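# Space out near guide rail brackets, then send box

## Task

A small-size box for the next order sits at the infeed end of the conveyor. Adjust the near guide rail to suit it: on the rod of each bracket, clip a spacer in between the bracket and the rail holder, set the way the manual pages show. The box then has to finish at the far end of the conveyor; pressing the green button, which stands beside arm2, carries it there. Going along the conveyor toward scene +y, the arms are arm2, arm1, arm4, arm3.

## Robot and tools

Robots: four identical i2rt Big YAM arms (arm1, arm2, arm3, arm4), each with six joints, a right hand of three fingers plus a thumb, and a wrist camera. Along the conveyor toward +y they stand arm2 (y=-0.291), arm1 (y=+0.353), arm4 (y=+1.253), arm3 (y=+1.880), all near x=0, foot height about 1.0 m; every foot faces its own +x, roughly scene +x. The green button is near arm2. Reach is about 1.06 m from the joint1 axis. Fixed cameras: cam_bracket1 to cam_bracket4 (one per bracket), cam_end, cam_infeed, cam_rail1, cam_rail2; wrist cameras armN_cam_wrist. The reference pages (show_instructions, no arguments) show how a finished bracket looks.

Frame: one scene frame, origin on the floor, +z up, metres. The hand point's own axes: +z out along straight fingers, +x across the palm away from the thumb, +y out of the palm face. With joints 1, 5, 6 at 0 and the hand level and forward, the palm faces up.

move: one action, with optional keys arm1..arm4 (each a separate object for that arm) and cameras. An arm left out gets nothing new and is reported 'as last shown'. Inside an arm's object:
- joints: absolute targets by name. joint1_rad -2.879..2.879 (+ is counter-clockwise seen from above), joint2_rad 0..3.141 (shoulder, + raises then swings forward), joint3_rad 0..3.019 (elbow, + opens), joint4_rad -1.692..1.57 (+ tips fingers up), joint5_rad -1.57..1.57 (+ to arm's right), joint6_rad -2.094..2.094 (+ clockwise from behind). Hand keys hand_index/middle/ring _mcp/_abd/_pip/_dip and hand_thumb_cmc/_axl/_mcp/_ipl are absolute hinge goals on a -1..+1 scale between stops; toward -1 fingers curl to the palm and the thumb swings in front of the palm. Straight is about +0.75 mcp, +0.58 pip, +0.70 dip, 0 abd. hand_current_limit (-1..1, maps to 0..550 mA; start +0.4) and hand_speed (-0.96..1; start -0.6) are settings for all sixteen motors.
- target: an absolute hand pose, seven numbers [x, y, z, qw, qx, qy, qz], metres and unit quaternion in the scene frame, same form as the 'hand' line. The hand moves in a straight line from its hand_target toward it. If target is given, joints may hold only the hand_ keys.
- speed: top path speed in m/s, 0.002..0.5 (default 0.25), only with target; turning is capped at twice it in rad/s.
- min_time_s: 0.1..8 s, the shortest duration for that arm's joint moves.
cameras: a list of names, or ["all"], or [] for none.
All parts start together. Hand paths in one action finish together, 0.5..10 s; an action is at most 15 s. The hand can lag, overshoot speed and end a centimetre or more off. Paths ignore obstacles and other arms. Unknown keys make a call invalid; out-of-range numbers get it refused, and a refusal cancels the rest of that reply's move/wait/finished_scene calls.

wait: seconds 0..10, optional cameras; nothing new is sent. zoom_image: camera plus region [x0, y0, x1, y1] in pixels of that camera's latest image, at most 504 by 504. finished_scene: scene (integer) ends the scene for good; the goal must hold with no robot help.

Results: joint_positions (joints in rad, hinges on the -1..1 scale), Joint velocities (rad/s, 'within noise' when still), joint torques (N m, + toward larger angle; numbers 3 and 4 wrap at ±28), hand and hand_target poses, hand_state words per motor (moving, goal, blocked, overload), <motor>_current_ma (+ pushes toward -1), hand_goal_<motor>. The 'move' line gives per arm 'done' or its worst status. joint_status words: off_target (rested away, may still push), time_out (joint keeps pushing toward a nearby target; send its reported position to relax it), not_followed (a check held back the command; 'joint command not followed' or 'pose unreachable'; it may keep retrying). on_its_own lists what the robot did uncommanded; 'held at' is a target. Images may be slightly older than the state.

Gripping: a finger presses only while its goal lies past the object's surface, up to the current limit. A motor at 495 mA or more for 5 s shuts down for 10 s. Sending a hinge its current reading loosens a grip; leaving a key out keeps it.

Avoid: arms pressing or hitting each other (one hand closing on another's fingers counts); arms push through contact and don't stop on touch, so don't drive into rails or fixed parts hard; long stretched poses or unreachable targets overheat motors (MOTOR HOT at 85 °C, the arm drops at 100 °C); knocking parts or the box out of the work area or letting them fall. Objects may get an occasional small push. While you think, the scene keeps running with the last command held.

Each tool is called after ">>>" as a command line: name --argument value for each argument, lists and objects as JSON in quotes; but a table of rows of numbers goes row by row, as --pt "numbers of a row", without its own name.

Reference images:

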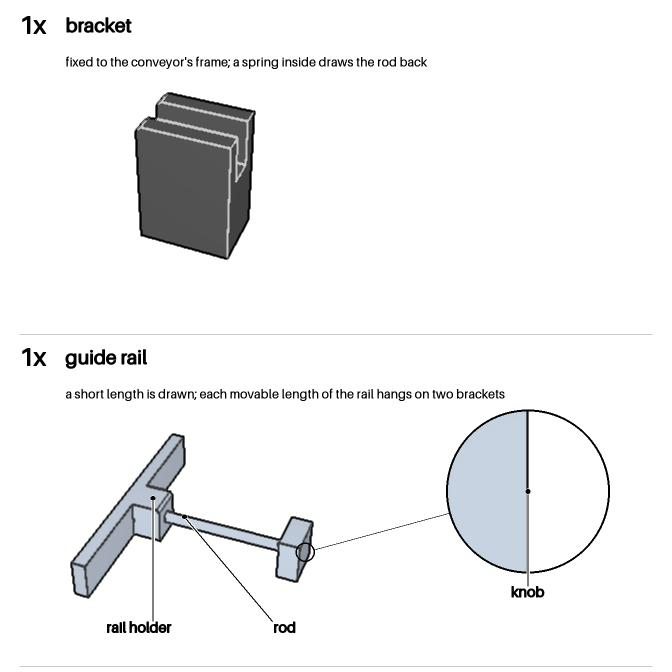

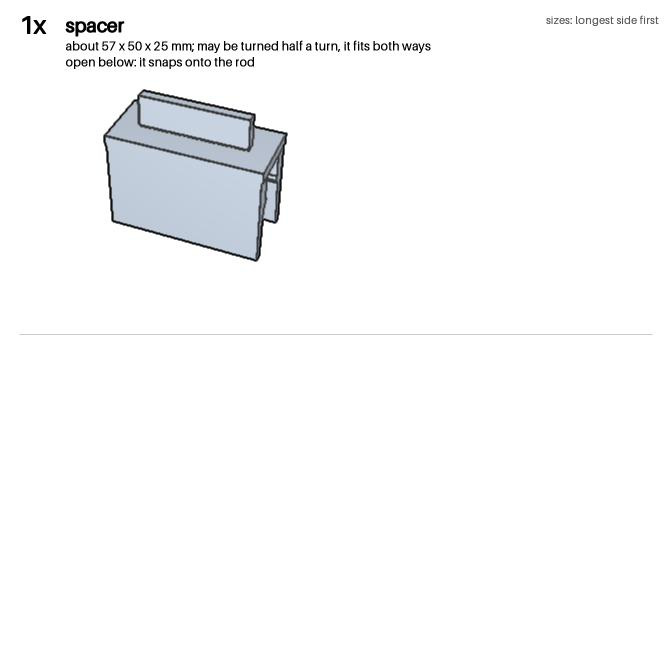

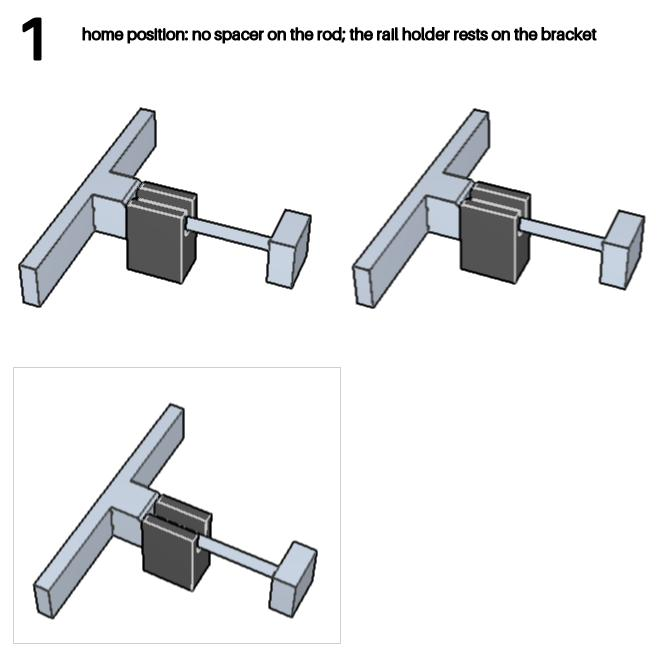

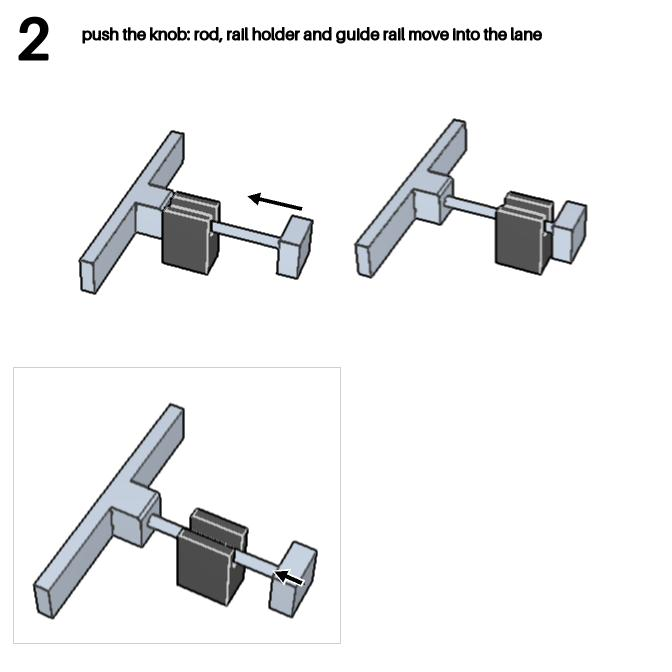

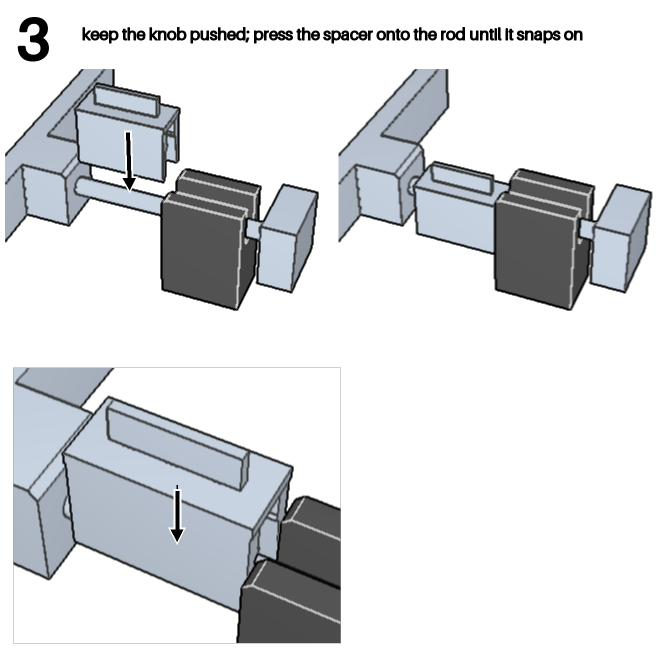

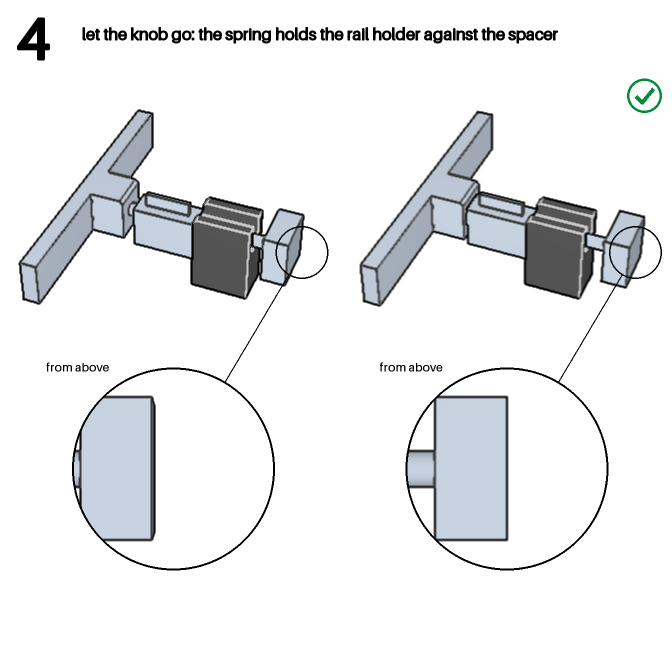

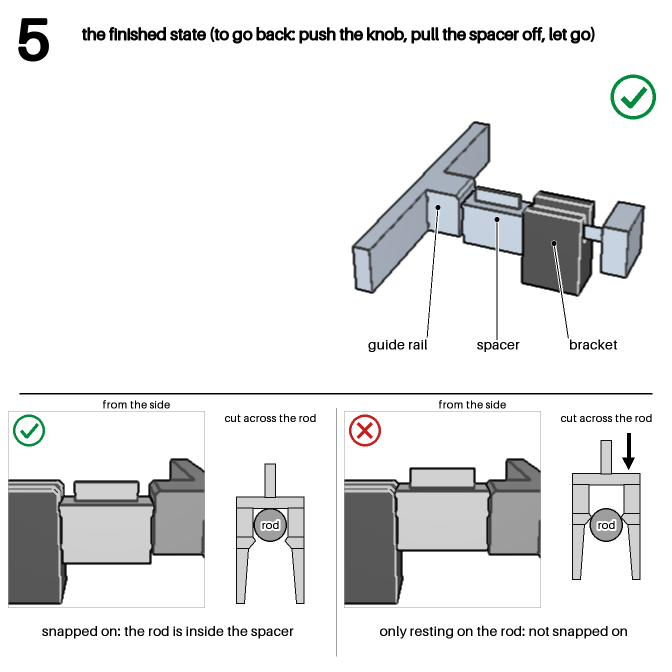

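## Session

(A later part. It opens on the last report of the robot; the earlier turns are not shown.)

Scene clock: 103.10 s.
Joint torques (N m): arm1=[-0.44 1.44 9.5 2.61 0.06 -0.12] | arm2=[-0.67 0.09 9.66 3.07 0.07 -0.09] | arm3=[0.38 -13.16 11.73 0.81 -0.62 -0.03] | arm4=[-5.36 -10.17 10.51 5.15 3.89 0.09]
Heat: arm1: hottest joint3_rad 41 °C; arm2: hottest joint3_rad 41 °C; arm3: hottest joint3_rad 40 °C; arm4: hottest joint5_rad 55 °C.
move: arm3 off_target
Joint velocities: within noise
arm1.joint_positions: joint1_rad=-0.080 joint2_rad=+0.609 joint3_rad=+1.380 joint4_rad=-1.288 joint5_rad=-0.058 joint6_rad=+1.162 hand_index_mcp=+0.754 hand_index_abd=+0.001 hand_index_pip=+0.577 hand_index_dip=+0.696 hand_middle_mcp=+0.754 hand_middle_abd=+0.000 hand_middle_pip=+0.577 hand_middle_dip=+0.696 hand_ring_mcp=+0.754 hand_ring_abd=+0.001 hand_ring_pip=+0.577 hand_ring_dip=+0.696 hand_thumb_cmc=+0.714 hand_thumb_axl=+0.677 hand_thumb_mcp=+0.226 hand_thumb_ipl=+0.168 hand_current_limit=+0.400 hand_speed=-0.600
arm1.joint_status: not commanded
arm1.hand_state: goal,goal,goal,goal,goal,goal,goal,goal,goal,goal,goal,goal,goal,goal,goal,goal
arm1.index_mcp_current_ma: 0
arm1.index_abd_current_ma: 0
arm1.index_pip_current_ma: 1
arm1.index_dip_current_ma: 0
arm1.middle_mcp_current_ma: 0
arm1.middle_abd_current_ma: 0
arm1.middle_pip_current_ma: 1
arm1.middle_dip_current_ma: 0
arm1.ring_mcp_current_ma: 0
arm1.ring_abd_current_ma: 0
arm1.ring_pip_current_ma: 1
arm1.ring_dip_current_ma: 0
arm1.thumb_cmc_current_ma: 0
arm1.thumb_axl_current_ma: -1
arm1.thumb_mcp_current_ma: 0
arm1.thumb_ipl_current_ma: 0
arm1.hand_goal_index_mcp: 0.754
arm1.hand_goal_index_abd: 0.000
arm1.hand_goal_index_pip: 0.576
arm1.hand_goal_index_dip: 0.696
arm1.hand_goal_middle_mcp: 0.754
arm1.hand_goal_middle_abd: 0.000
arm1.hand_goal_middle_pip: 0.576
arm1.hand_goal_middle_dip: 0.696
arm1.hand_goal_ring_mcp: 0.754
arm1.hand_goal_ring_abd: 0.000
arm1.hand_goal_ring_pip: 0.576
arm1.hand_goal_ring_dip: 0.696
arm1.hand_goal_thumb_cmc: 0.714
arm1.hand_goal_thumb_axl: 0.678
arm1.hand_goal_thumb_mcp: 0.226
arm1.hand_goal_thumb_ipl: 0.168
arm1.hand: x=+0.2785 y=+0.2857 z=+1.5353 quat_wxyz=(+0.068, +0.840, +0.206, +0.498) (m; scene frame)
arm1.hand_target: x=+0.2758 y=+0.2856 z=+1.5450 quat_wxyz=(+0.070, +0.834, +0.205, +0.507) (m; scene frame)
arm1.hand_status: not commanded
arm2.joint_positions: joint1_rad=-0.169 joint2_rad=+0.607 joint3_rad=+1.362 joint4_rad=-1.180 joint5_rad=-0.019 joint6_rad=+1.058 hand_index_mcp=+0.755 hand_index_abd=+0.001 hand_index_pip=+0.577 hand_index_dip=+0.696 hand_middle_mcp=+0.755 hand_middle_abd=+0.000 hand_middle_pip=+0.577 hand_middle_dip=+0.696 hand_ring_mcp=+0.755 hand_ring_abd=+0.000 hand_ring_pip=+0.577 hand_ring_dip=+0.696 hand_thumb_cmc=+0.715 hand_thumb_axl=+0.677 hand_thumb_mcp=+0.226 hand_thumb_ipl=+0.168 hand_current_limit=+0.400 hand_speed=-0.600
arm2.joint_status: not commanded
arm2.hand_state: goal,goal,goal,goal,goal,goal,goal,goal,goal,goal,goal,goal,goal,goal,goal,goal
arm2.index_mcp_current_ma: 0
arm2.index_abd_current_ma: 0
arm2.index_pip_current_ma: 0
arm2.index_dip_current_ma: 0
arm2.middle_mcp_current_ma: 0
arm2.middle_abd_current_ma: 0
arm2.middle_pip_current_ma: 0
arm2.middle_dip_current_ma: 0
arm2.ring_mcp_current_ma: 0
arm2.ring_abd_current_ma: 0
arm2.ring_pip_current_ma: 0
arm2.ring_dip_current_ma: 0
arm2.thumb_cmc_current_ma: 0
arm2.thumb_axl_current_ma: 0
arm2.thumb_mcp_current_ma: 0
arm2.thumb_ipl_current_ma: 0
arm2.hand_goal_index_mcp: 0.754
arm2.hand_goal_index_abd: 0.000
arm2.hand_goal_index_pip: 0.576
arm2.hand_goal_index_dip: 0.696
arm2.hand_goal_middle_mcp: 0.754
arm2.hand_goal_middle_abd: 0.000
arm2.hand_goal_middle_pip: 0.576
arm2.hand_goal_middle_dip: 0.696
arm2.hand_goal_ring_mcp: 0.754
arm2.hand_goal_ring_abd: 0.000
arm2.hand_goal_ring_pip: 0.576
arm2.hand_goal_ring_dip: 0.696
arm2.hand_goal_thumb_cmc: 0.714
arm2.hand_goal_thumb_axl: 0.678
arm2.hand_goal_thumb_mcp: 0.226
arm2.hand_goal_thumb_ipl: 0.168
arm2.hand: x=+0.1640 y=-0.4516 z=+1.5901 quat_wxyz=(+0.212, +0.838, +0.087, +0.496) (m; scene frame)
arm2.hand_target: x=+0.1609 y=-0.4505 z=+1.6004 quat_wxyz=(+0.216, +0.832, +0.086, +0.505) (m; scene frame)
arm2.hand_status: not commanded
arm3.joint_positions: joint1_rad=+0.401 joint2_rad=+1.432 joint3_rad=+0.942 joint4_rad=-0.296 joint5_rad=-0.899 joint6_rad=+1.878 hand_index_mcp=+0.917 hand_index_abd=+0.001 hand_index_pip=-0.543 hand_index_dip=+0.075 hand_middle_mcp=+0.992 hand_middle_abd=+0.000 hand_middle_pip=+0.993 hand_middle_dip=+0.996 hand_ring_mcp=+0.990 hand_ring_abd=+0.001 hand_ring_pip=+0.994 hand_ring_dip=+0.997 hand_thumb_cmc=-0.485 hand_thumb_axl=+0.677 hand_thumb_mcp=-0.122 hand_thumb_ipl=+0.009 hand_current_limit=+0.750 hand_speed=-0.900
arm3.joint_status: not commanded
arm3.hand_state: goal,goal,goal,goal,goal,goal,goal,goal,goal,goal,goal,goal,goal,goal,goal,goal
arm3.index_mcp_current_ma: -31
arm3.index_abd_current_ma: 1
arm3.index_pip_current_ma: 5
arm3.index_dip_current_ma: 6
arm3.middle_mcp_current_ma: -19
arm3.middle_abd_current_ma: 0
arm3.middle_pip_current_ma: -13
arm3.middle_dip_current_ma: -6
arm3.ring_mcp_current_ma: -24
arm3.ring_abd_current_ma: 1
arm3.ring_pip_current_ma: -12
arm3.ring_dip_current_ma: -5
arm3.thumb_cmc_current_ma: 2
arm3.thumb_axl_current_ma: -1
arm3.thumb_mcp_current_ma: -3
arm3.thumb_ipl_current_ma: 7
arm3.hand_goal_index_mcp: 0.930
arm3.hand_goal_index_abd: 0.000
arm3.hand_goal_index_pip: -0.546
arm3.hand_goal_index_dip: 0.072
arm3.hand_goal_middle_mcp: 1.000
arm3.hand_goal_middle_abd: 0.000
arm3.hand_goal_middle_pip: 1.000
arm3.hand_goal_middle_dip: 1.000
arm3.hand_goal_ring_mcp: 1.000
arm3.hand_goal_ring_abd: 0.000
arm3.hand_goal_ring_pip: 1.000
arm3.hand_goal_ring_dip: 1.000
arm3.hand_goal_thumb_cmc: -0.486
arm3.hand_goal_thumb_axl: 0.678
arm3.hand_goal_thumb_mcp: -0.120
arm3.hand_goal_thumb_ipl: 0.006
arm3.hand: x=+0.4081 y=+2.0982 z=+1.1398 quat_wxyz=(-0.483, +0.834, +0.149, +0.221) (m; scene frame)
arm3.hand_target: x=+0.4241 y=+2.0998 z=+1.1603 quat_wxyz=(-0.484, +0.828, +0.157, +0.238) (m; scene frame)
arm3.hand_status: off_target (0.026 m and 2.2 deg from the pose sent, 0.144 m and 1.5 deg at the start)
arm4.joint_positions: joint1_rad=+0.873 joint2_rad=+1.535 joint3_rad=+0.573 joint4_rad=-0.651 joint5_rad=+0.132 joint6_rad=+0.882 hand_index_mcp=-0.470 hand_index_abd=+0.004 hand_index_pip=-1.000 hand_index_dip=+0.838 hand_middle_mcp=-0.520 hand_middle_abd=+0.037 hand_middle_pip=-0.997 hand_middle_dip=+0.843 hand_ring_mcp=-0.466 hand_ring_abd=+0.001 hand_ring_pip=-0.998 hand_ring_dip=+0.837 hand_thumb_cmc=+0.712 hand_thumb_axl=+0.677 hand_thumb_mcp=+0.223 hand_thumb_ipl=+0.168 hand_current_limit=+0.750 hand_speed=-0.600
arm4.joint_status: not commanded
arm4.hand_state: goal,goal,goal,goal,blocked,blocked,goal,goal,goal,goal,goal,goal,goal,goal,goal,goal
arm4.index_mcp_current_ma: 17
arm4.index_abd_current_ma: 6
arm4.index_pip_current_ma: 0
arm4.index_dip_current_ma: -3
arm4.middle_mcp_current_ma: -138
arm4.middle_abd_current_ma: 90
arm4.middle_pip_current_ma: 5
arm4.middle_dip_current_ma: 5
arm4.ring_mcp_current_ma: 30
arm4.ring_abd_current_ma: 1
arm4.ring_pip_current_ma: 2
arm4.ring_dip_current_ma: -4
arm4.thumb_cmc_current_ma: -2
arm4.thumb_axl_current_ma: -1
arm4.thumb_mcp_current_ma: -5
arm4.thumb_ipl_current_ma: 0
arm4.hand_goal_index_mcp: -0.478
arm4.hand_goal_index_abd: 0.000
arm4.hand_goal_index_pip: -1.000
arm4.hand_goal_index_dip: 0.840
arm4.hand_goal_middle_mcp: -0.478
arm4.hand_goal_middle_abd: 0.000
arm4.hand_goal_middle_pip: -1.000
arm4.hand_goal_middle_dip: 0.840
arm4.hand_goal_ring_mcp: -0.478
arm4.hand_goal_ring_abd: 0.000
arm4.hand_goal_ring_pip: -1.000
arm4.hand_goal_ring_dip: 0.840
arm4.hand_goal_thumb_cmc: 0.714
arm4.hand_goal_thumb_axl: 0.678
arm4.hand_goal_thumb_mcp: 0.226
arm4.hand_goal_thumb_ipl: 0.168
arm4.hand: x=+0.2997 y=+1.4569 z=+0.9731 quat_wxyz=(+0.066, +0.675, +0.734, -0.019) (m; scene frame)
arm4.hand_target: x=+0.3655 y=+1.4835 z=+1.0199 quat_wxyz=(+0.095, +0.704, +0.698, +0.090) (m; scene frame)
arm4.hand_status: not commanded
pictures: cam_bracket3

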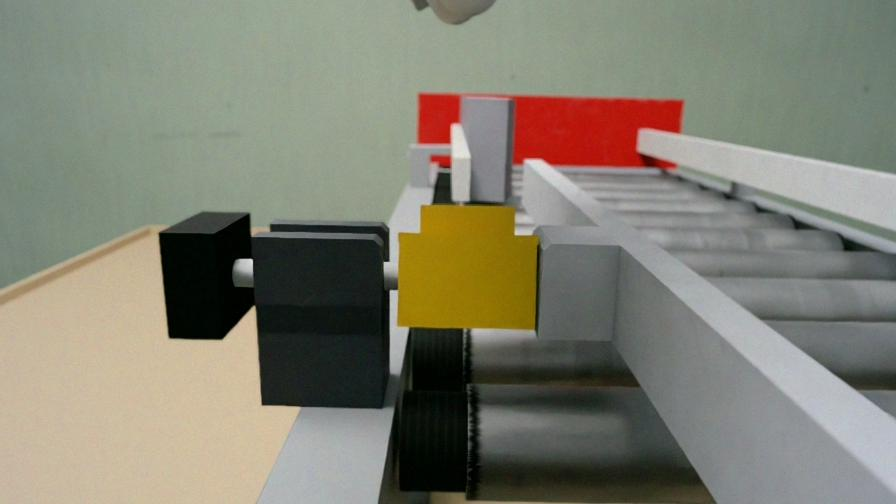

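>>> move --arm3 '{"target": [0.40, 2.09, 1.27, 0.4836, -0.8277, -0.1565, -0.2376], "speed": 0.2, "joints": {"hand_speed": -0.5, "hand_middle_mcp": -1.0, "hand_middle_pip": -0.08, "hand_middle_dip": 0.696, "hand_index_mcp": -1.0, "hand_index_pip": -0.08, "hand_index_dip": 0.696, "hand_ring_mcp": -0.479, "hand_ring_pip": -1.0, "hand_ring_dip": 0.84, "hand_thumb_cmc": 0.714, "hand_thumb_mcp": 0.226, "hand_thumb_ipl": 0.168, "hand_current_limit": 0.6}}' --cameras '["arm3_cam_wrist"]'

>>> move --arm3 '{"joints": {"joint1_rad": 0.595, "joint2_rad": 1.634, "joint3_rad": 1.416, "joint4_rad": -1.353, "joint5_rad": 0.0, "joint6_rad": 0.457}, "min_time_s": 2.5}' --cameras '["arm3_cam_wrist", "cam_bracket3", "cam_rail2", "cam_end"]'

Scene clock: 105.30 s.
Joint torques (N m): arm1=[-0.62 1.38 9.48 2.65 0.06 -0.13] | arm2=[-0.26 0.32 9.1 3.32 0.12 -0.1] | arm3=[0.03 -10.81 12.81 0.69 -0.36 -0.08] | arm4=[-5.25 -10.29 10.55 5.14 3.89 0.08]
Heat: arm1: hottest joint3_rad 41 °C; arm2: hottest joint3_rad 41 °C; arm3: hottest joint3_rad 41 °C; arm4: hottest joint5_rad 56 °C.
move: arm3 off_target
Joint velocities: within noise
arm1, arm2, arm4: as last shown
arm3.joint_positions: joint1_rad=+0.401 joint2_rad=+1.272 joint3_rad=+1.096 joint4_rad=-0.611 joint5_rad=-0.904 joint6_rad=+1.878 hand_index_mcp=-0.983 hand_index_abd=+0.001 hand_index_pip=-0.080 hand_index_dip=+0.693 hand_middle_mcp=-0.982 hand_middle_abd=+0.000 hand_middle_pip=-0.074 hand_middle_dip=+0.699 hand_ring_mcp=-0.466 hand_ring_abd=+0.001 hand_ring_pip=-0.993 hand_ring_dip=+0.842 hand_thumb_cmc=+0.699 hand_thumb_axl=+0.677 hand_thumb_mcp=+0.221 hand_thumb_ipl=+0.165 hand_current_limit=+0.600 hand_speed=-0.500
arm3.joint_status: all done
arm3.hand_state: goal,goal,goal,goal,goal,goal,goal,goal,goal,goal,goal,goal,goal,goal,goal,goal
arm3.index_mcp_current_ma: 44
arm3.index_abd_current_ma: 1
arm3.index_pip_current_ma: 0
arm3.index_dip_current_ma: -4
arm3.middle_mcp_current_ma: 47
arm3.middle_abd_current_ma: 0
arm3.middle_pip_current_ma: 11
arm3.middle_dip_current_ma: 4
arm3.ring_mcp_current_ma: 29
arm3.ring_abd_current_ma: 1
arm3.ring_pip_current_ma: 13
arm3.ring_dip_current_ma: 3
arm3.thumb_cmc_current_ma: -37
arm3.thumb_axl_current_ma: -1
arm3.thumb_mcp_current_ma: -14
arm3.thumb_ipl_current_ma: -7
arm3.hand_goal_index_mcp: -1.000
arm3.hand_goal_index_abd: 0.000
arm3.hand_goal_index_pip: -0.080
arm3.hand_goal_index_dip: 0.696
arm3.hand_goal_middle_mcp: -1.000
arm3.hand_goal_middle_abd: 0.000
arm3.hand_goal_middle_pip: -0.080
arm3.hand_goal_middle_dip: 0.696
arm3.hand_goal_ring_mcp: -0.478
arm3.hand_goal_ring_abd: 0.000
arm3.hand_goal_ring_pip: -1.000
arm3.hand_goal_ring_dip: 0.840
arm3.hand_goal_thumb_cmc: 0.714
arm3.hand_goal_thumb_axl: 0.678
arm3.hand_goal_thumb_mcp: 0.226
arm3.hand_goal_thumb_ipl: 0.168
arm3.hand: x=+0.3850 y=+2.0925 z=+1.2506 quat_wxyz=(-0.485, +0.833, +0.150, +0.220) (m; scene frame)
arm3.hand_target: x=+0.3992 y=+2.0897 z=+1.2699 quat_wxyz=(-0.484, +0.828, +0.156, +0.238) (m; scene frame)
arm3.hand_status: off_target (0.025 m and 2.2 deg from the pose sent, 0.131 m and 2.2 deg at the start)
pictures: arm3_cam_wrist
camera_calibration:
arm3_cam_wrist: T_world_to_cam=[[-0.355486, -0.327366, -0.875478, 1.9505], [-0.783976, -0.405577, 0.469989, 0.514451], [-0.508932, 0.853428, -0.11247, -1.32468], [0, 0, 0, 1]] pos_world=[0.42252, 1.9777, 1.31685]

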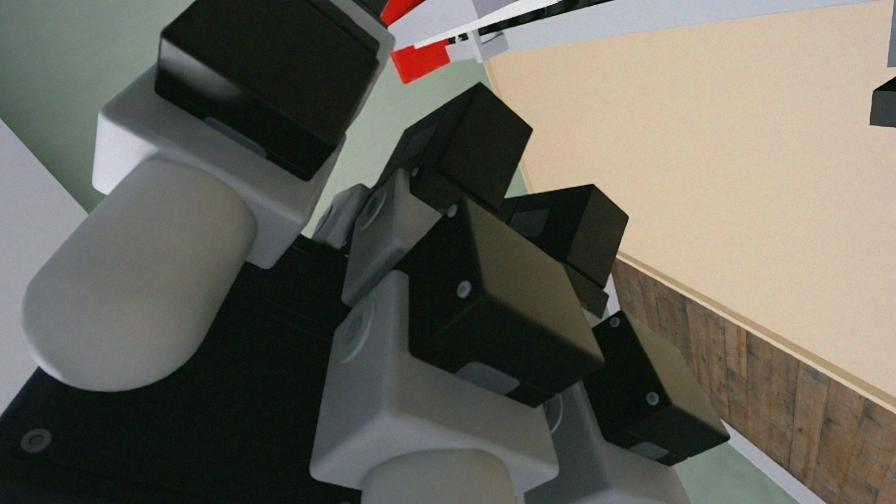

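Scene clock: 108.50 s.
Joint torques (N m): arm1=[-0.38 1.44 9.5 2.62 0.06 -0.12] | arm2=[-0.38 -0.03 9.26 3.29 0.11 -0.05] | arm3=[1.61 -14.97 12.03 -0.58 0.27 -0.09] | arm4=[-5.42 -10.23 10.52 5.14 3.89 0.08]
Heat: arm1: hottest joint3_rad 41 °C; arm2: hottest joint3_rad 41 °C; arm3: hottest joint3_rad 41 °C; arm4: hottest joint5_rad 56 °C.
move: arm3 done
Joint velocities: within noise
arm1, arm2, arm4: as last shown
arm3.joint_positions: joint1_rad=+0.583 joint2_rad=+1.621 joint3_rad=+1.362 joint4_rad=-1.343 joint5_rad=-0.002 joint6_rad=+0.471 hand_index_mcp=-0.984 hand_index_abd=+0.001 hand_index_pip=-0.080 hand_index_dip=+0.693 hand_middle_mcp=-0.982 hand_middle_abd=+0.000 hand_middle_pip=-0.075 hand_middle_dip=+0.699 hand_ring_mcp=-0.466 hand_ring_abd=+0.001 hand_ring_pip=-0.997 hand_ring_dip=+0.842 hand_thumb_cmc=+0.712 hand_thumb_axl=+0.677 hand_thumb_mcp=+0.221 hand_thumb_ipl=+0.165 hand_current_limit=+0.600 hand_speed=-0.500
arm3.joint_status: all done
arm3.hand_state: goal,goal,goal,goal,goal,goal,goal,goal,goal,goal,goal,goal,goal,goal,goal,goal
arm3.index_mcp_current_ma: 43
arm3.index_abd_current_ma: 1
arm3.index_pip_current_ma: 0
arm3.index_dip_current_ma: -4
arm3.middle_mcp_current_ma: 47
arm3.middle_abd_current_ma: 0
arm3.middle_pip_current_ma: 9
arm3.middle_dip_current_ma: 4
arm3.ring_mcp_current_ma: 29
arm3.ring_abd_current_ma: 1
arm3.ring_pip_current_ma: 4
arm3.ring_dip_current_ma: 3
arm3.thumb_cmc_current_ma: -3
arm3.thumb_axl_current_ma: -1
arm3.thumb_mcp_current_ma: -14
arm3.thumb_ipl_current_ma: -7
arm3.hand_goal_index_mcp: -1.000
arm3.hand_goal_index_abd: 0.000
arm3.hand_goal_index_pip: -0.080
arm3.hand_goal_index_dip: 0.696
arm3.hand_goal_middle_mcp: -1.000
arm3.hand_goal_middle_abd: 0.000
arm3.hand_goal_middle_pip: -0.080
arm3.hand_goal_middle_dip: 0.696
arm3.hand_goal_ring_mcp: -0.478
arm3.hand_goal_ring_abd: 0.000
arm3.hand_goal_ring_pip: -1.000
arm3.hand_goal_ring_dip: 0.840
arm3.hand_goal_thumb_cmc: 0.714
arm3.hand_goal_thumb_axl: 0.678
arm3.hand_goal_thumb_mcp: 0.226
arm3.hand_goal_thumb_ipl: 0.168
arm3.hand: x=+0.4476 y=+2.0565 z=+1.1666 quat_wxyz=(-0.005, +0.716, +0.698, -0.010) (m; scene frame)
arm3.hand_target: x=+0.4604 y=+2.0706 z=+1.1828 quat_wxyz=(+0.001, +0.707, +0.707, +0.005) (m; scene frame)
arm3.hand_status: not commanded
pictures: arm3_cam_wrist, cam_bracket3, cam_end, cam_rail2
camera_calibration:
arm3_cam_wrist: T_world_to_cam=[[0.622931, -0.781996, -0.0209692, 1.3877], [-0.512294, -0.428054, 0.74453, 0.192727], [-0.591195, -0.453048, -0.66726, 2.09928], [0, 0, 0, 1]] pos_world=[0.475376, 2.11875, 1.28637]

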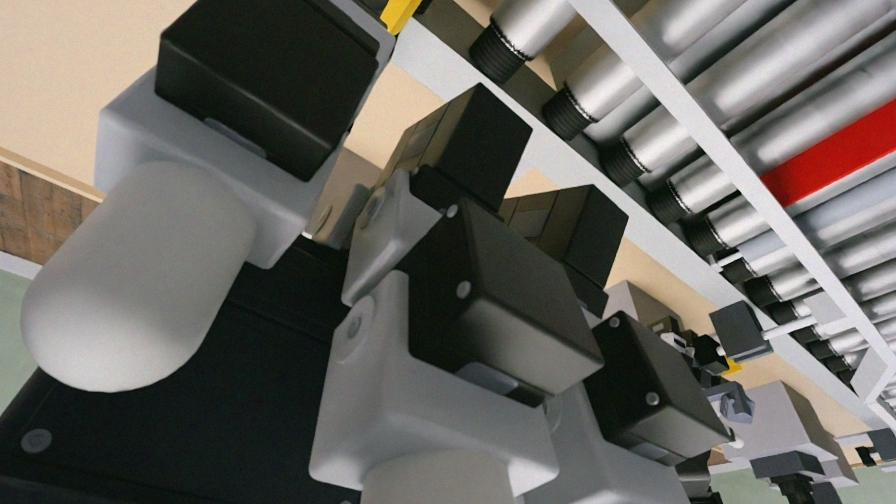

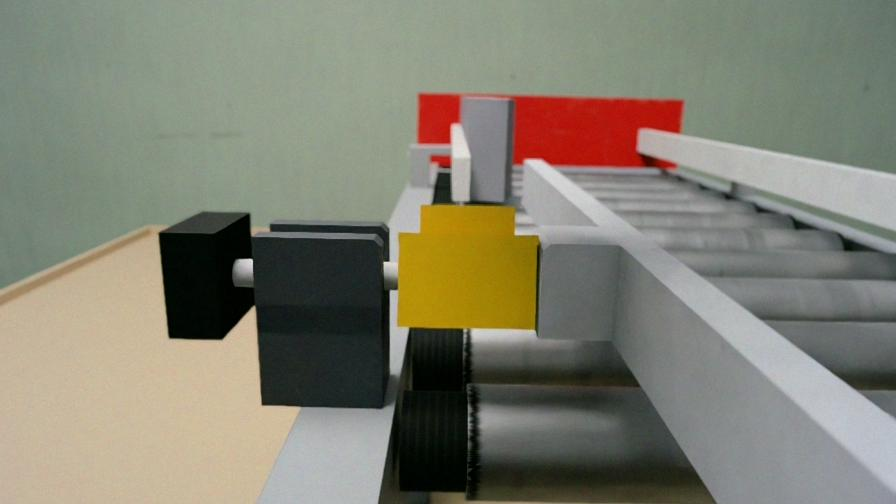

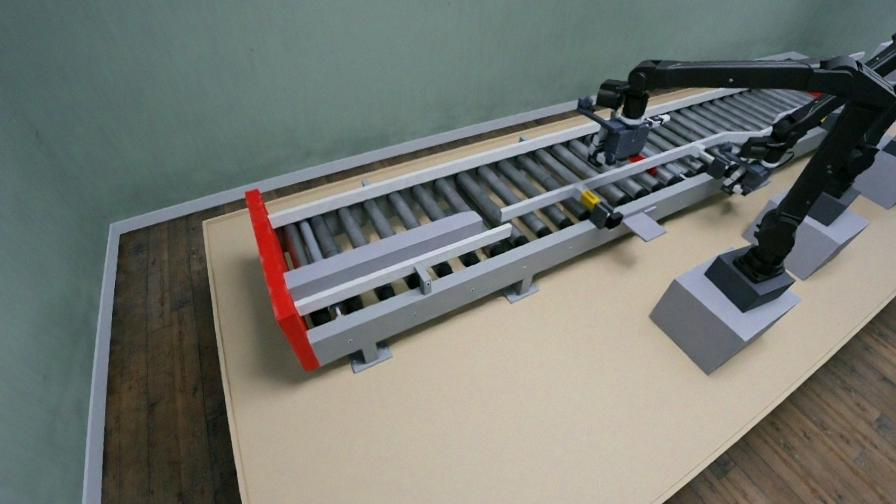

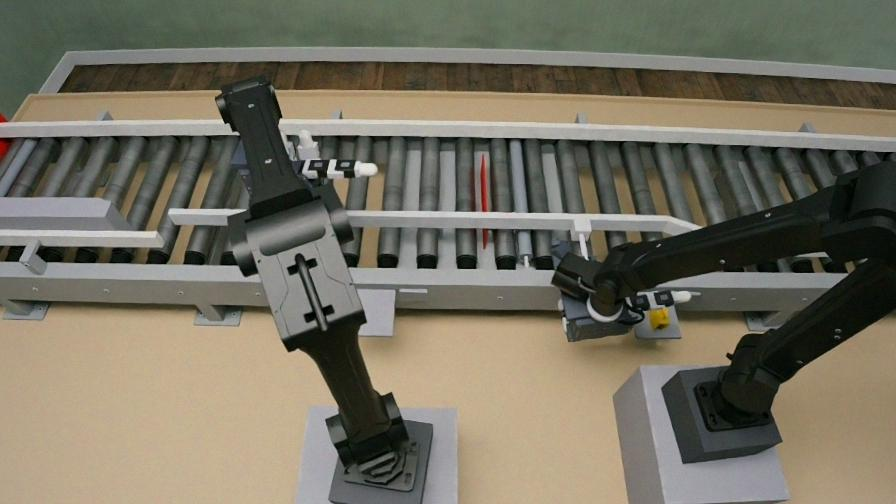

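>>> move --arm3 '{"target": [0.442, 2.083, 1.10, 0, 0.7071, 0.7071, 0], "speed": 0.15}'

>>> move --arm3 '{"target": [0.440, 2.083, 1.045, 0, 0.7071, 0.7071, 0], "speed": 0.1}' --cameras '["arm3_cam_wrist", "cam_bracket3", "cam_end", "cam_rail2"]'

>>> zoom_image --camera "cam_end" --region '[540, 100, 700, 250]'

>>> zoom_image --camera "cam_bracket3" --region '[220, 20, 720, 420]'

Scene clock: 109.87 s.
Joint torques (N m): arm1=[-0.44 1.44 9.51 2.61 0.06 -0.13] | arm2=[-0.09 -0.56 9.46 3.21 0.03 -0.08] | arm3=[1.67 -15.56 6.82 0.29 0.18 0.25] | arm4=[-5.48 -10.29 10.55 5.12 3.89 0.08]
Heat: arm1: hottest joint3_rad 41 °C; arm2: hottest joint3_rad 41 °C; arm3: hottest joint3_rad 41 °C; arm4: hottest joint5_rad 57 °C.
move: arm3 done
Joint velocities: within noise
arm1, arm2, arm4: as last shown
arm3.joint_positions: joint1_rad=+0.624 joint2_rad=+1.676 joint3_rad=+1.253 joint4_rad=-1.159 joint5_rad=-0.001 joint6_rad=+0.484 hand_index_mcp=-0.984 hand_index_abd=+0.001 hand_index_pip=-0.080 hand_index_dip=+0.693 hand_middle_mcp=-0.983 hand_middle_abd=+0.000 hand_middle_pip=-0.075 hand_middle_dip=+0.699 hand_ring_mcp=-0.466 hand_ring_abd=+0.001 hand_ring_pip=-0.998 hand_ring_dip=+0.842 hand_thumb_cmc=+0.712 hand_thumb_axl=+0.677 hand_thumb_mcp=+0.221 hand_thumb_ipl=+0.165 hand_current_limit=+0.600 hand_speed=-0.500
arm3.joint_status: not commanded
arm3.hand_state: goal,goal,goal,goal,goal,goal,goal,goal,goal,goal,goal,goal,goal,goal,goal,goal
arm3.index_mcp_current_ma: 41
arm3.index_abd_current_ma: 1
arm3.index_pip_current_ma: 0
arm3.index_dip_current_ma: -4
arm3.middle_mcp_current_ma: 45
arm3.middle_abd_current_ma: 0
arm3.middle_pip_current_ma: 8
arm3.middle_dip_current_ma: 4
arm3.ring_mcp_current_ma: 29
arm3.ring_abd_current_ma: 1
arm3.ring_pip_current_ma: 4
arm3.ring_dip_current_ma: 3
arm3.thumb_cmc_current_ma: -3
arm3.thumb_axl_current_ma: -1
arm3.thumb_mcp_current_ma: -14
arm3.thumb_ipl_current_ma: -7
arm3.hand_goal_index_mcp: -1.000
arm3.hand_goal_index_abd: 0.000
arm3.hand_goal_index_pip: -0.080
arm3.hand_goal_index_dip: 0.696
arm3.hand_goal_middle_mcp: -1.000
arm3.hand_goal_middle_abd: 0.000
arm3.hand_goal_middle_pip: -0.080
arm3.hand_goal_middle_dip: 0.696
arm3.hand_goal_ring_mcp: -0.478
arm3.hand_goal_ring_abd: 0.000
arm3.hand_goal_ring_pip: -1.000
arm3.hand_goal_ring_dip: 0.840
arm3.hand_goal_thumb_cmc: 0.714
arm3.hand_goal_thumb_axl: 0.678
arm3.hand_goal_thumb_mcp: 0.226
arm3.hand_goal_thumb_ipl: 0.168
arm3.hand: x=+0.4444 y=+2.0782 z=+1.1036 quat_wxyz=(-0.001, +0.706, +0.708, -0.001) (m; scene frame)
arm3.hand_target: x=+0.4420 y=+2.0830 z=+1.1001 quat_wxyz=(+0.000, +0.707, +0.707, +0.000) (m; scene frame)
arm3.hand_status: done (0.006 m and 0.2 deg from the pose sent, 0.072 m and 1.9 deg at the start)
pictures: none

Scene clock: 111.03 s.
Joint torques (N m): arm1=[-0.5 1.49 9.48 2.59 0.06 -0.12] | arm2=[-0.44 0.32 9.4 3.36 0.07 -0.11] | arm3=[1.03 -15.03 6.02 0.39 0.23 0.16] | arm4=[-5.54 -10.23 10.54 5.15 3.89 0.1]
Heat: arm1: hottest joint3_rad 41 °C; arm2: hottest joint3_rad 41 °C; arm3: hottest joint3_rad 41 °C; arm4: hottest joint5_rad 57 °C.
move: arm3 done
Joint velocities: within noise
arm1, arm2, arm4: as last shown
arm3.joint_positions: joint1_rad=+0.625 joint2_rad=+1.736 joint3_rad=+1.179 joint4_rad=-1.019 joint5_rad=-0.001 joint6_rad=+0.486 hand_index_mcp=-0.984 hand_index_abd=+0.001 hand_index_pip=-0.080 hand_index_dip=+0.693 hand_middle_mcp=-0.983 hand_middle_abd=+0.000 hand_middle_pip=-0.075 hand_middle_dip=+0.699 hand_ring_mcp=-0.466 hand_ring_abd=+0.001 hand_ring_pip=-0.998 hand_ring_dip=+0.842 hand_thumb_cmc=+0.712 hand_thumb_axl=+0.677 hand_thumb_mcp=+0.221 hand_thumb_ipl=+0.165 hand_current_limit=+0.600 hand_speed=-0.500
arm3.joint_status: not commanded
arm3.hand_state: goal,goal,goal,goal,goal,goal,goal,goal,goal,goal,goal,goal,goal,goal,goal,goal
arm3.index_mcp_current_ma: 41
arm3.index_abd_current_ma: 1
arm3.index_pip_current_ma: 0
arm3.index_dip_current_ma: -4
arm3.middle_mcp_current_ma: 45
arm3.middle_abd_current_ma: 0
arm3.middle_pip_current_ma: 8
arm3.middle_dip_current_ma: 4
arm3.ring_mcp_current_ma: 29
arm3.ring_abd_current_ma: 1
arm3.ring_pip_current_ma: 4
arm3.ring_dip_current_ma: 3
arm3.thumb_cmc_current_ma: -3
arm3.thumb_axl_current_ma: -1
arm3.thumb_mcp_current_ma: -14
arm3.thumb_ipl_current_ma: -7
arm3.hand_goal_index_mcp: -1.000
arm3.hand_goal_index_abd: 0.000
arm3.hand_goal_index_pip: -0.080
arm3.hand_goal_index_dip: 0.696
arm3.hand_goal_middle_mcp: -1.000
arm3.hand_goal_middle_abd: 0.000
arm3.hand_goal_middle_pip: -0.080
arm3.hand_goal_middle_dip: 0.696
arm3.hand_goal_ring_mcp: -0.478
arm3.hand_goal_ring_abd: 0.000
arm3.hand_goal_ring_pip: -1.000
arm3.hand_goal_ring_dip: 0.840
arm3.hand_goal_thumb_cmc: 0.714
arm3.hand_goal_thumb_axl: 0.678
arm3.hand_goal_thumb_mcp: 0.226
arm3.hand_goal_thumb_ipl: 0.168
arm3.hand: x=+0.4439 y=+2.0785 z=+1.0515 quat_wxyz=(+0.000, +0.707, +0.707, +0.002) (m; scene frame)
arm3.hand_target: x=+0.4399 y=+2.0828 z=+1.0450 quat_wxyz=(+0.000, +0.707, +0.707, +0.000) (m; scene frame)
arm3.hand_status: done (0.009 m and 0.3 deg from the pose sent, 0.059 m and 0.2 deg at the start)
pictures: arm3_cam_wrist, cam_bracket3, cam_end, cam_rail2
camera_calibration:
arm3_cam_wrist: T_world_to_cam=[[0.643988, -0.764906, -0.0141182, 1.35263], [-0.518063, -0.449597, 0.72765, 0.351055], [-0.562931, -0.461283, -0.685804, 2.05434], [0, 0, 0, 1]] pos_world=[0.467246, 2.1401, 1.17253]

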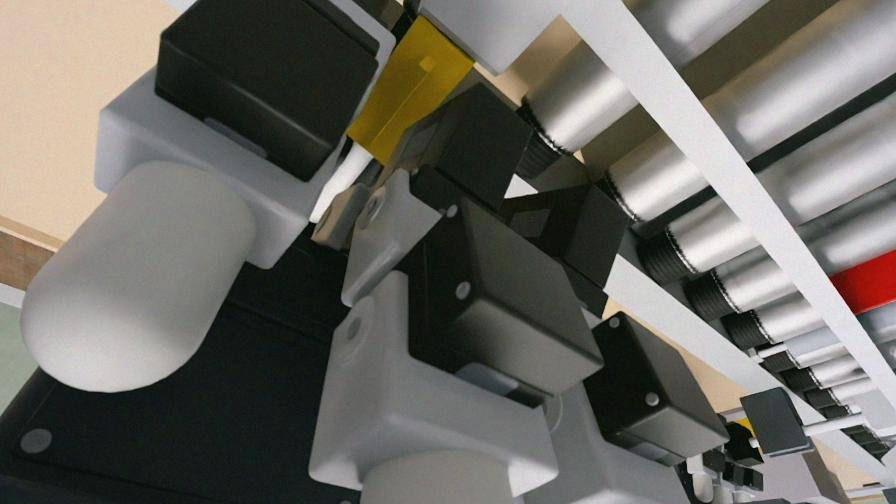

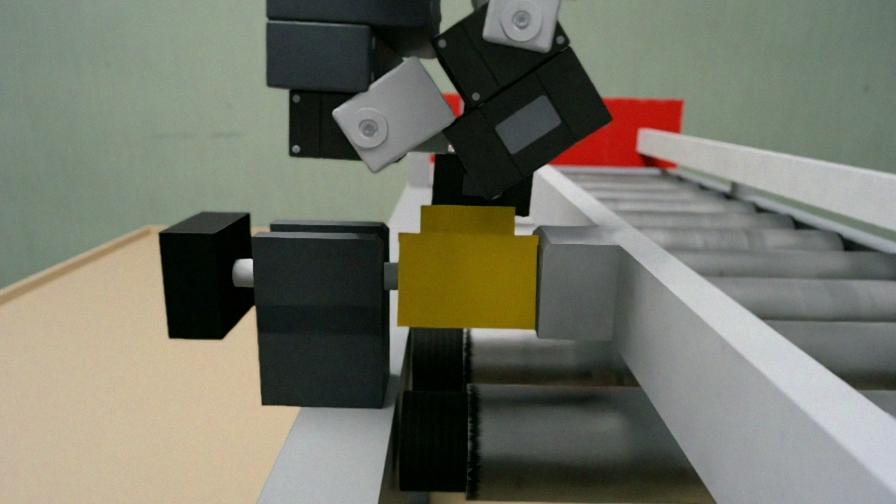

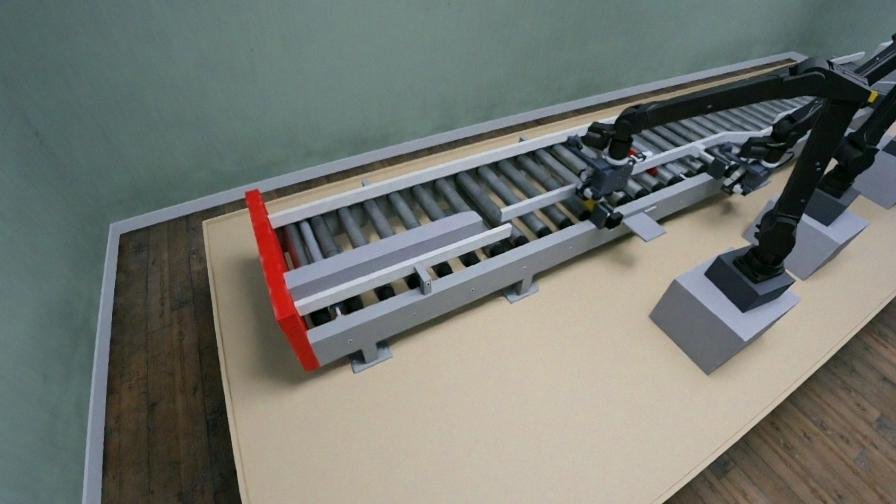

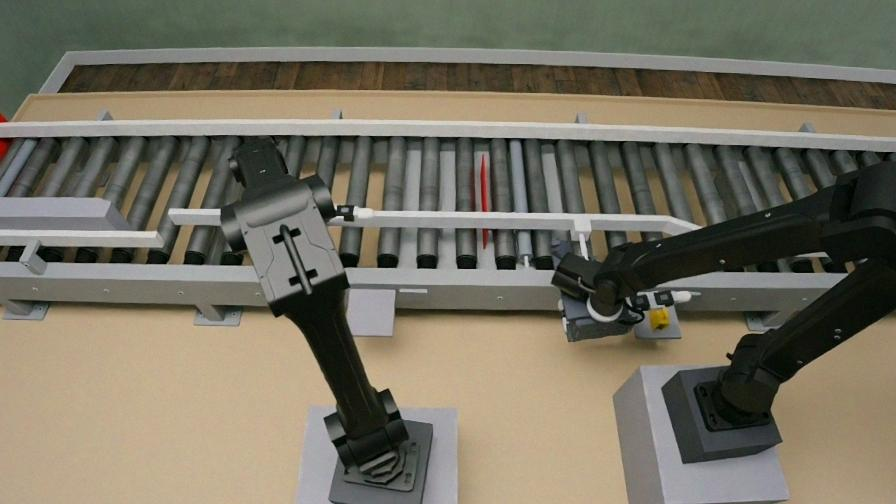

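Scaled by 3.150 from the camera's 896x504 image, which has a finer 1280x720 frame.

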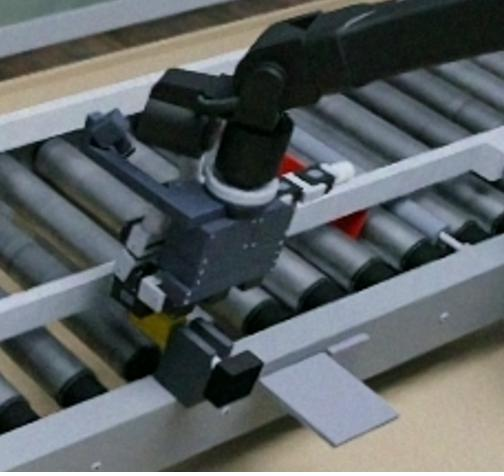

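Scaled by 1.008 from the camera's 896x504 image, which has a finer 1280x720 frame.

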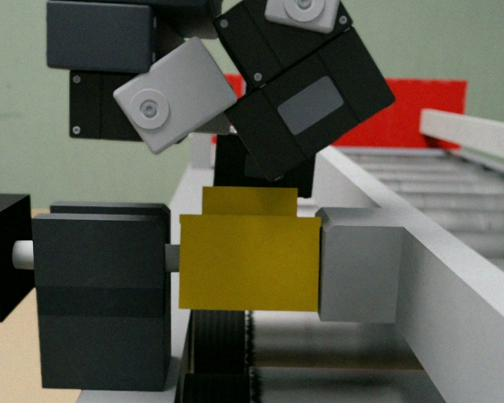

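>>> move --arm3 '{"target": [0.432, 2.083, 1.025, 0, 0.7071, 0.7071, 0], "speed": 0.05}' --cameras '["cam_bracket3"]'

>>> zoom_image --camera "cam_bracket3" --region '[320, 120, 620, 360]'

Scene clock: 112.27 s.
Joint torques (N m): arm1=[-0.44 1.38 9.5 2.63 0.06 -0.12] | arm2=[-1.03 0.09 9.05 3.25 0.04 -0.04] | arm3=[2.14 -15.15 5.53 0.32 0.2 0.2] | arm4=[-5.42 -10.46 10.52 5.09 3.88 0.09]
Heat: arm1: hottest joint3_rad 41 °C; arm2: hottest joint3_rad 41 °C; arm3: hottest joint3_rad 41 °C; arm4: hottest joint5_rad 57 °C.
move: arm3 off_target
Joint velocities: within noise
arm1, arm2, arm4: as last shown
arm3.joint_positions: joint1_rad=+0.632 joint2_rad=+1.742 joint3_rad=+1.138 joint4_rad=-0.962 joint5_rad=-0.001 joint6_rad=+0.494 hand_index_mcp=-0.984 hand_index_abd=+0.001 hand_index_pip=-0.080 hand_index_dip=+0.693 hand_middle_mcp=-0.983 hand_middle_abd=+0.000 hand_middle_pip=-0.075 hand_middle_dip=+0.699 hand_ring_mcp=-0.466 hand_ring_abd=+0.001 hand_ring_pip=-0.998 hand_ring_dip=+0.842 hand_thumb_cmc=+0.712 hand_thumb_axl=+0.677 hand_thumb_mcp=+0.221 hand_thumb_ipl=+0.165 hand_current_limit=+0.600 hand_speed=-0.500
arm3.joint_status: not commanded
arm3.hand_state: goal,goal,goal,goal,goal,goal,goal,goal,goal,goal,goal,goal,goal,goal,goal,goal
arm3.index_mcp_current_ma: 41
arm3.index_abd_current_ma: 1
arm3.index_pip_current_ma: 0
arm3.index_dip_current_ma: -4
arm3.middle_mcp_current_ma: 45
arm3.middle_abd_current_ma: 0
arm3.middle_pip_current_ma: 8
arm3.middle_dip_current_ma: 4
arm3.ring_mcp_current_ma: 29
arm3.ring_abd_current_ma: 1
arm3.ring_pip_current_ma: 4
arm3.ring_dip_current_ma: 3
arm3.thumb_cmc_current_ma: -3
arm3.thumb_axl_current_ma: -1
arm3.thumb_mcp_current_ma: -14
arm3.thumb_ipl_current_ma: -7
arm3.hand_goal_index_mcp: -1.000
arm3.hand_goal_index_abd: 0.000
arm3.hand_goal_index_pip: -0.080
arm3.hand_goal_index_dip: 0.696
arm3.hand_goal_middle_mcp: -1.000
arm3.hand_goal_middle_abd: 0.000
arm3.hand_goal_middle_pip: -0.080
arm3.hand_goal_middle_dip: 0.696
arm3.hand_goal_ring_mcp: -0.478
arm3.hand_goal_ring_abd: 0.000
arm3.hand_goal_ring_pip: -1.000
arm3.hand_goal_ring_dip: 0.840
arm3.hand_goal_thumb_cmc: 0.714
arm3.hand_goal_thumb_axl: 0.678
arm3.hand_goal_thumb_mcp: 0.226
arm3.hand_goal_thumb_ipl: 0.168
arm3.hand: x=+0.4380 y=+2.0791 z=+1.0363 quat_wxyz=(+0.001, +0.707, +0.707, +0.007) (m; scene frame)
arm3.hand_target: x=+0.4319 y=+2.0828 z=+1.0252 quat_wxyz=(+0.000, +0.707, +0.707, +0.000) (m; scene frame)
arm3.hand_status: off_target (0.013 m and 0.8 deg from the pose sent, 0.029 m and 0.3 deg at the start)
pictures: cam_bracket3

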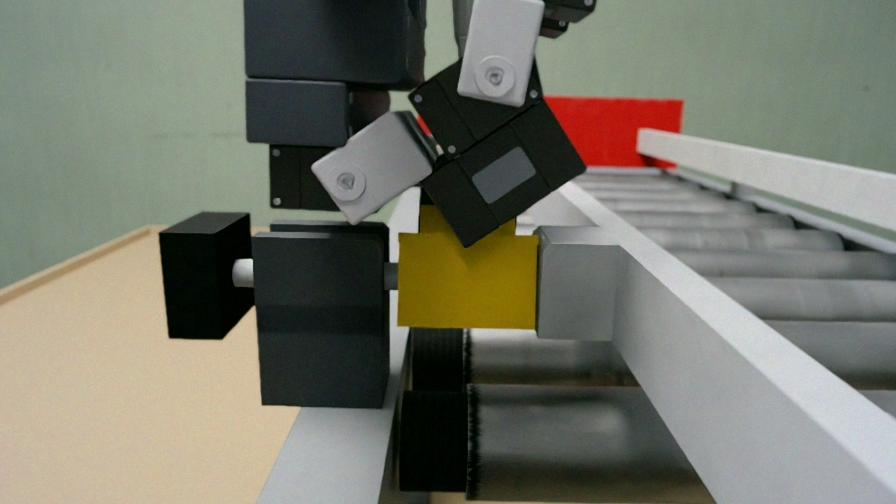

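Scaled by 1.680 from the camera's 896x504 image, which has a finer 1280x720 frame.

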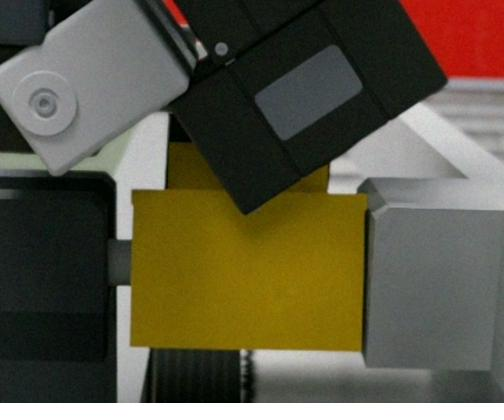

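>>> move --arm3 '{"target": [0.430, 2.085, 0.995, 0, 0.7071, 0.7071, 0], "speed": 0.05}' --cameras '["cam_bracket3"]'

>>> zoom_image --camera "cam_bracket3" --region '[320, 120, 620, 360]'

Scene clock: 113.60 s.
Joint torques (N m): arm1=[-0.5 1.49 9.5 2.62 0.06 -0.12] | arm2=[-1.08 -0.73 9.51 3.17 0.07 -0.08] | arm3=[2.43 -11.46 4.27 1.1 -0.05 0.11] | arm4=[-5.36 -10.34 10.51 5.14 3.89 0.08]
Heat: arm1: hottest joint3_rad 41 °C; arm2: hottest joint3_rad 41 °C; arm3: hottest joint3_rad 41 °C; arm4: hottest joint5_rad 57 °C.
move: arm3 off_target
Joint velocities: within noise
arm1, arm2, arm4: as last shown
arm3.joint_positions: joint1_rad=+0.633 joint2_rad=+1.754 joint3_rad=+1.118 joint4_rad=-0.902 joint5_rad=+0.007 joint6_rad=+0.510 hand_index_mcp=-0.984 hand_index_abd=+0.001 hand_index_pip=-0.080 hand_index_dip=+0.693 hand_middle_mcp=-1.000 hand_middle_abd=+0.000 hand_middle_pip=-0.076 hand_middle_dip=+0.699 hand_ring_mcp=-0.466 hand_ring_abd=+0.001 hand_ring_pip=-0.998 hand_ring_dip=+0.842 hand_thumb_cmc=+0.712 hand_thumb_axl=+0.677 hand_thumb_mcp=+0.221 hand_thumb_ipl=+0.165 hand_current_limit=+0.600 hand_speed=-0.500
arm3.joint_status: not commanded
arm3.hand_state: goal,goal,goal,goal,goal,goal,goal,goal,goal,goal,goal,goal,goal,goal,goal,goal
arm3.index_mcp_current_ma: 41
arm3.index_abd_current_ma: 1
arm3.index_pip_current_ma: 0
arm3.index_dip_current_ma: -4
arm3.middle_mcp_current_ma: 0
arm3.middle_abd_current_ma: 0
arm3.middle_pip_current_ma: 8
arm3.middle_dip_current_ma: 4
arm3.ring_mcp_current_ma: 29
arm3.ring_abd_current_ma: 1
arm3.ring_pip_current_ma: 4
arm3.ring_dip_current_ma: 3
arm3.thumb_cmc_current_ma: -2
arm3.thumb_axl_current_ma: -1
arm3.thumb_mcp_current_ma: -14
arm3.thumb_ipl_current_ma: -7
arm3.hand_goal_index_mcp: -1.000
arm3.hand_goal_index_abd: 0.000
arm3.hand_goal_index_pip: -0.080
arm3.hand_goal_index_dip: 0.696
arm3.hand_goal_middle_mcp: -1.000
arm3.hand_goal_middle_abd: 0.000
arm3.hand_goal_middle_pip: -0.080
arm3.hand_goal_middle_dip: 0.696
arm3.hand_goal_ring_mcp: -0.478
arm3.hand_goal_ring_abd: 0.000
arm3.hand_goal_ring_pip: -1.000
arm3.hand_goal_ring_dip: 0.840
arm3.hand_goal_thumb_cmc: 0.714
arm3.hand_goal_thumb_axl: 0.678
arm3.hand_goal_thumb_mcp: 0.226
arm3.hand_goal_thumb_ipl: 0.168
arm3.hand: x=+0.4418 y=+2.0788 z=+1.0273 quat_wxyz=(+0.009, +0.712, +0.701, +0.019) (m; scene frame)
arm3.hand_target: x=+0.4287 y=+2.0838 z=+0.9965 quat_wxyz=(+0.000, +0.707, +0.707, +0.000) (m; scene frame)
arm3.hand_status: off_target (0.035 m and 2.6 deg from the pose sent, 0.042 m and 0.8 deg at the start)
pictures: cam_bracket3

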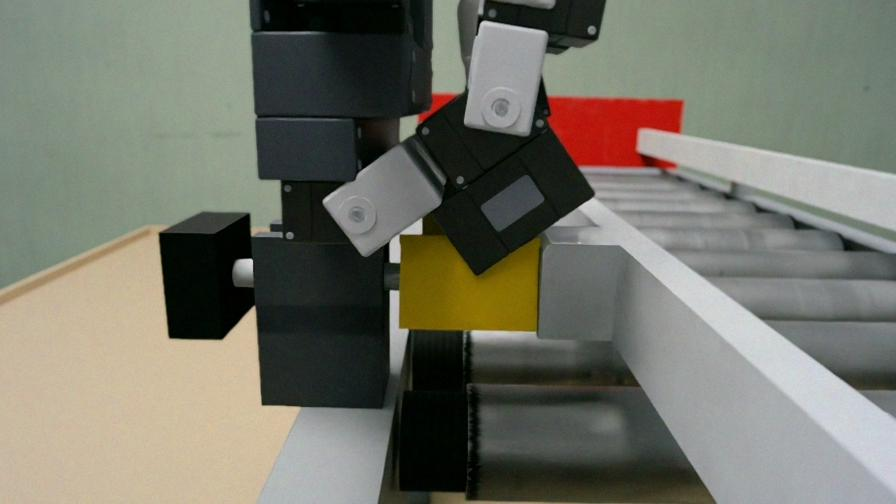

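Scaled by 1.680 from the camera's 896x504 image, which has a finer 1280x720 frame.

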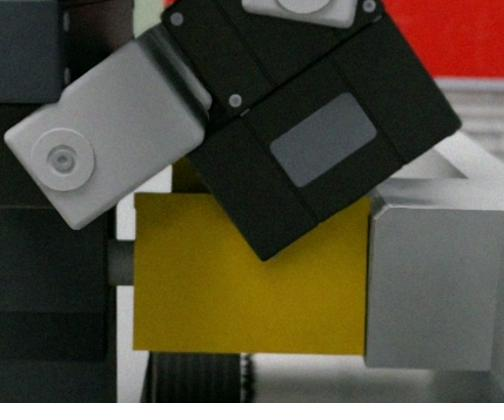

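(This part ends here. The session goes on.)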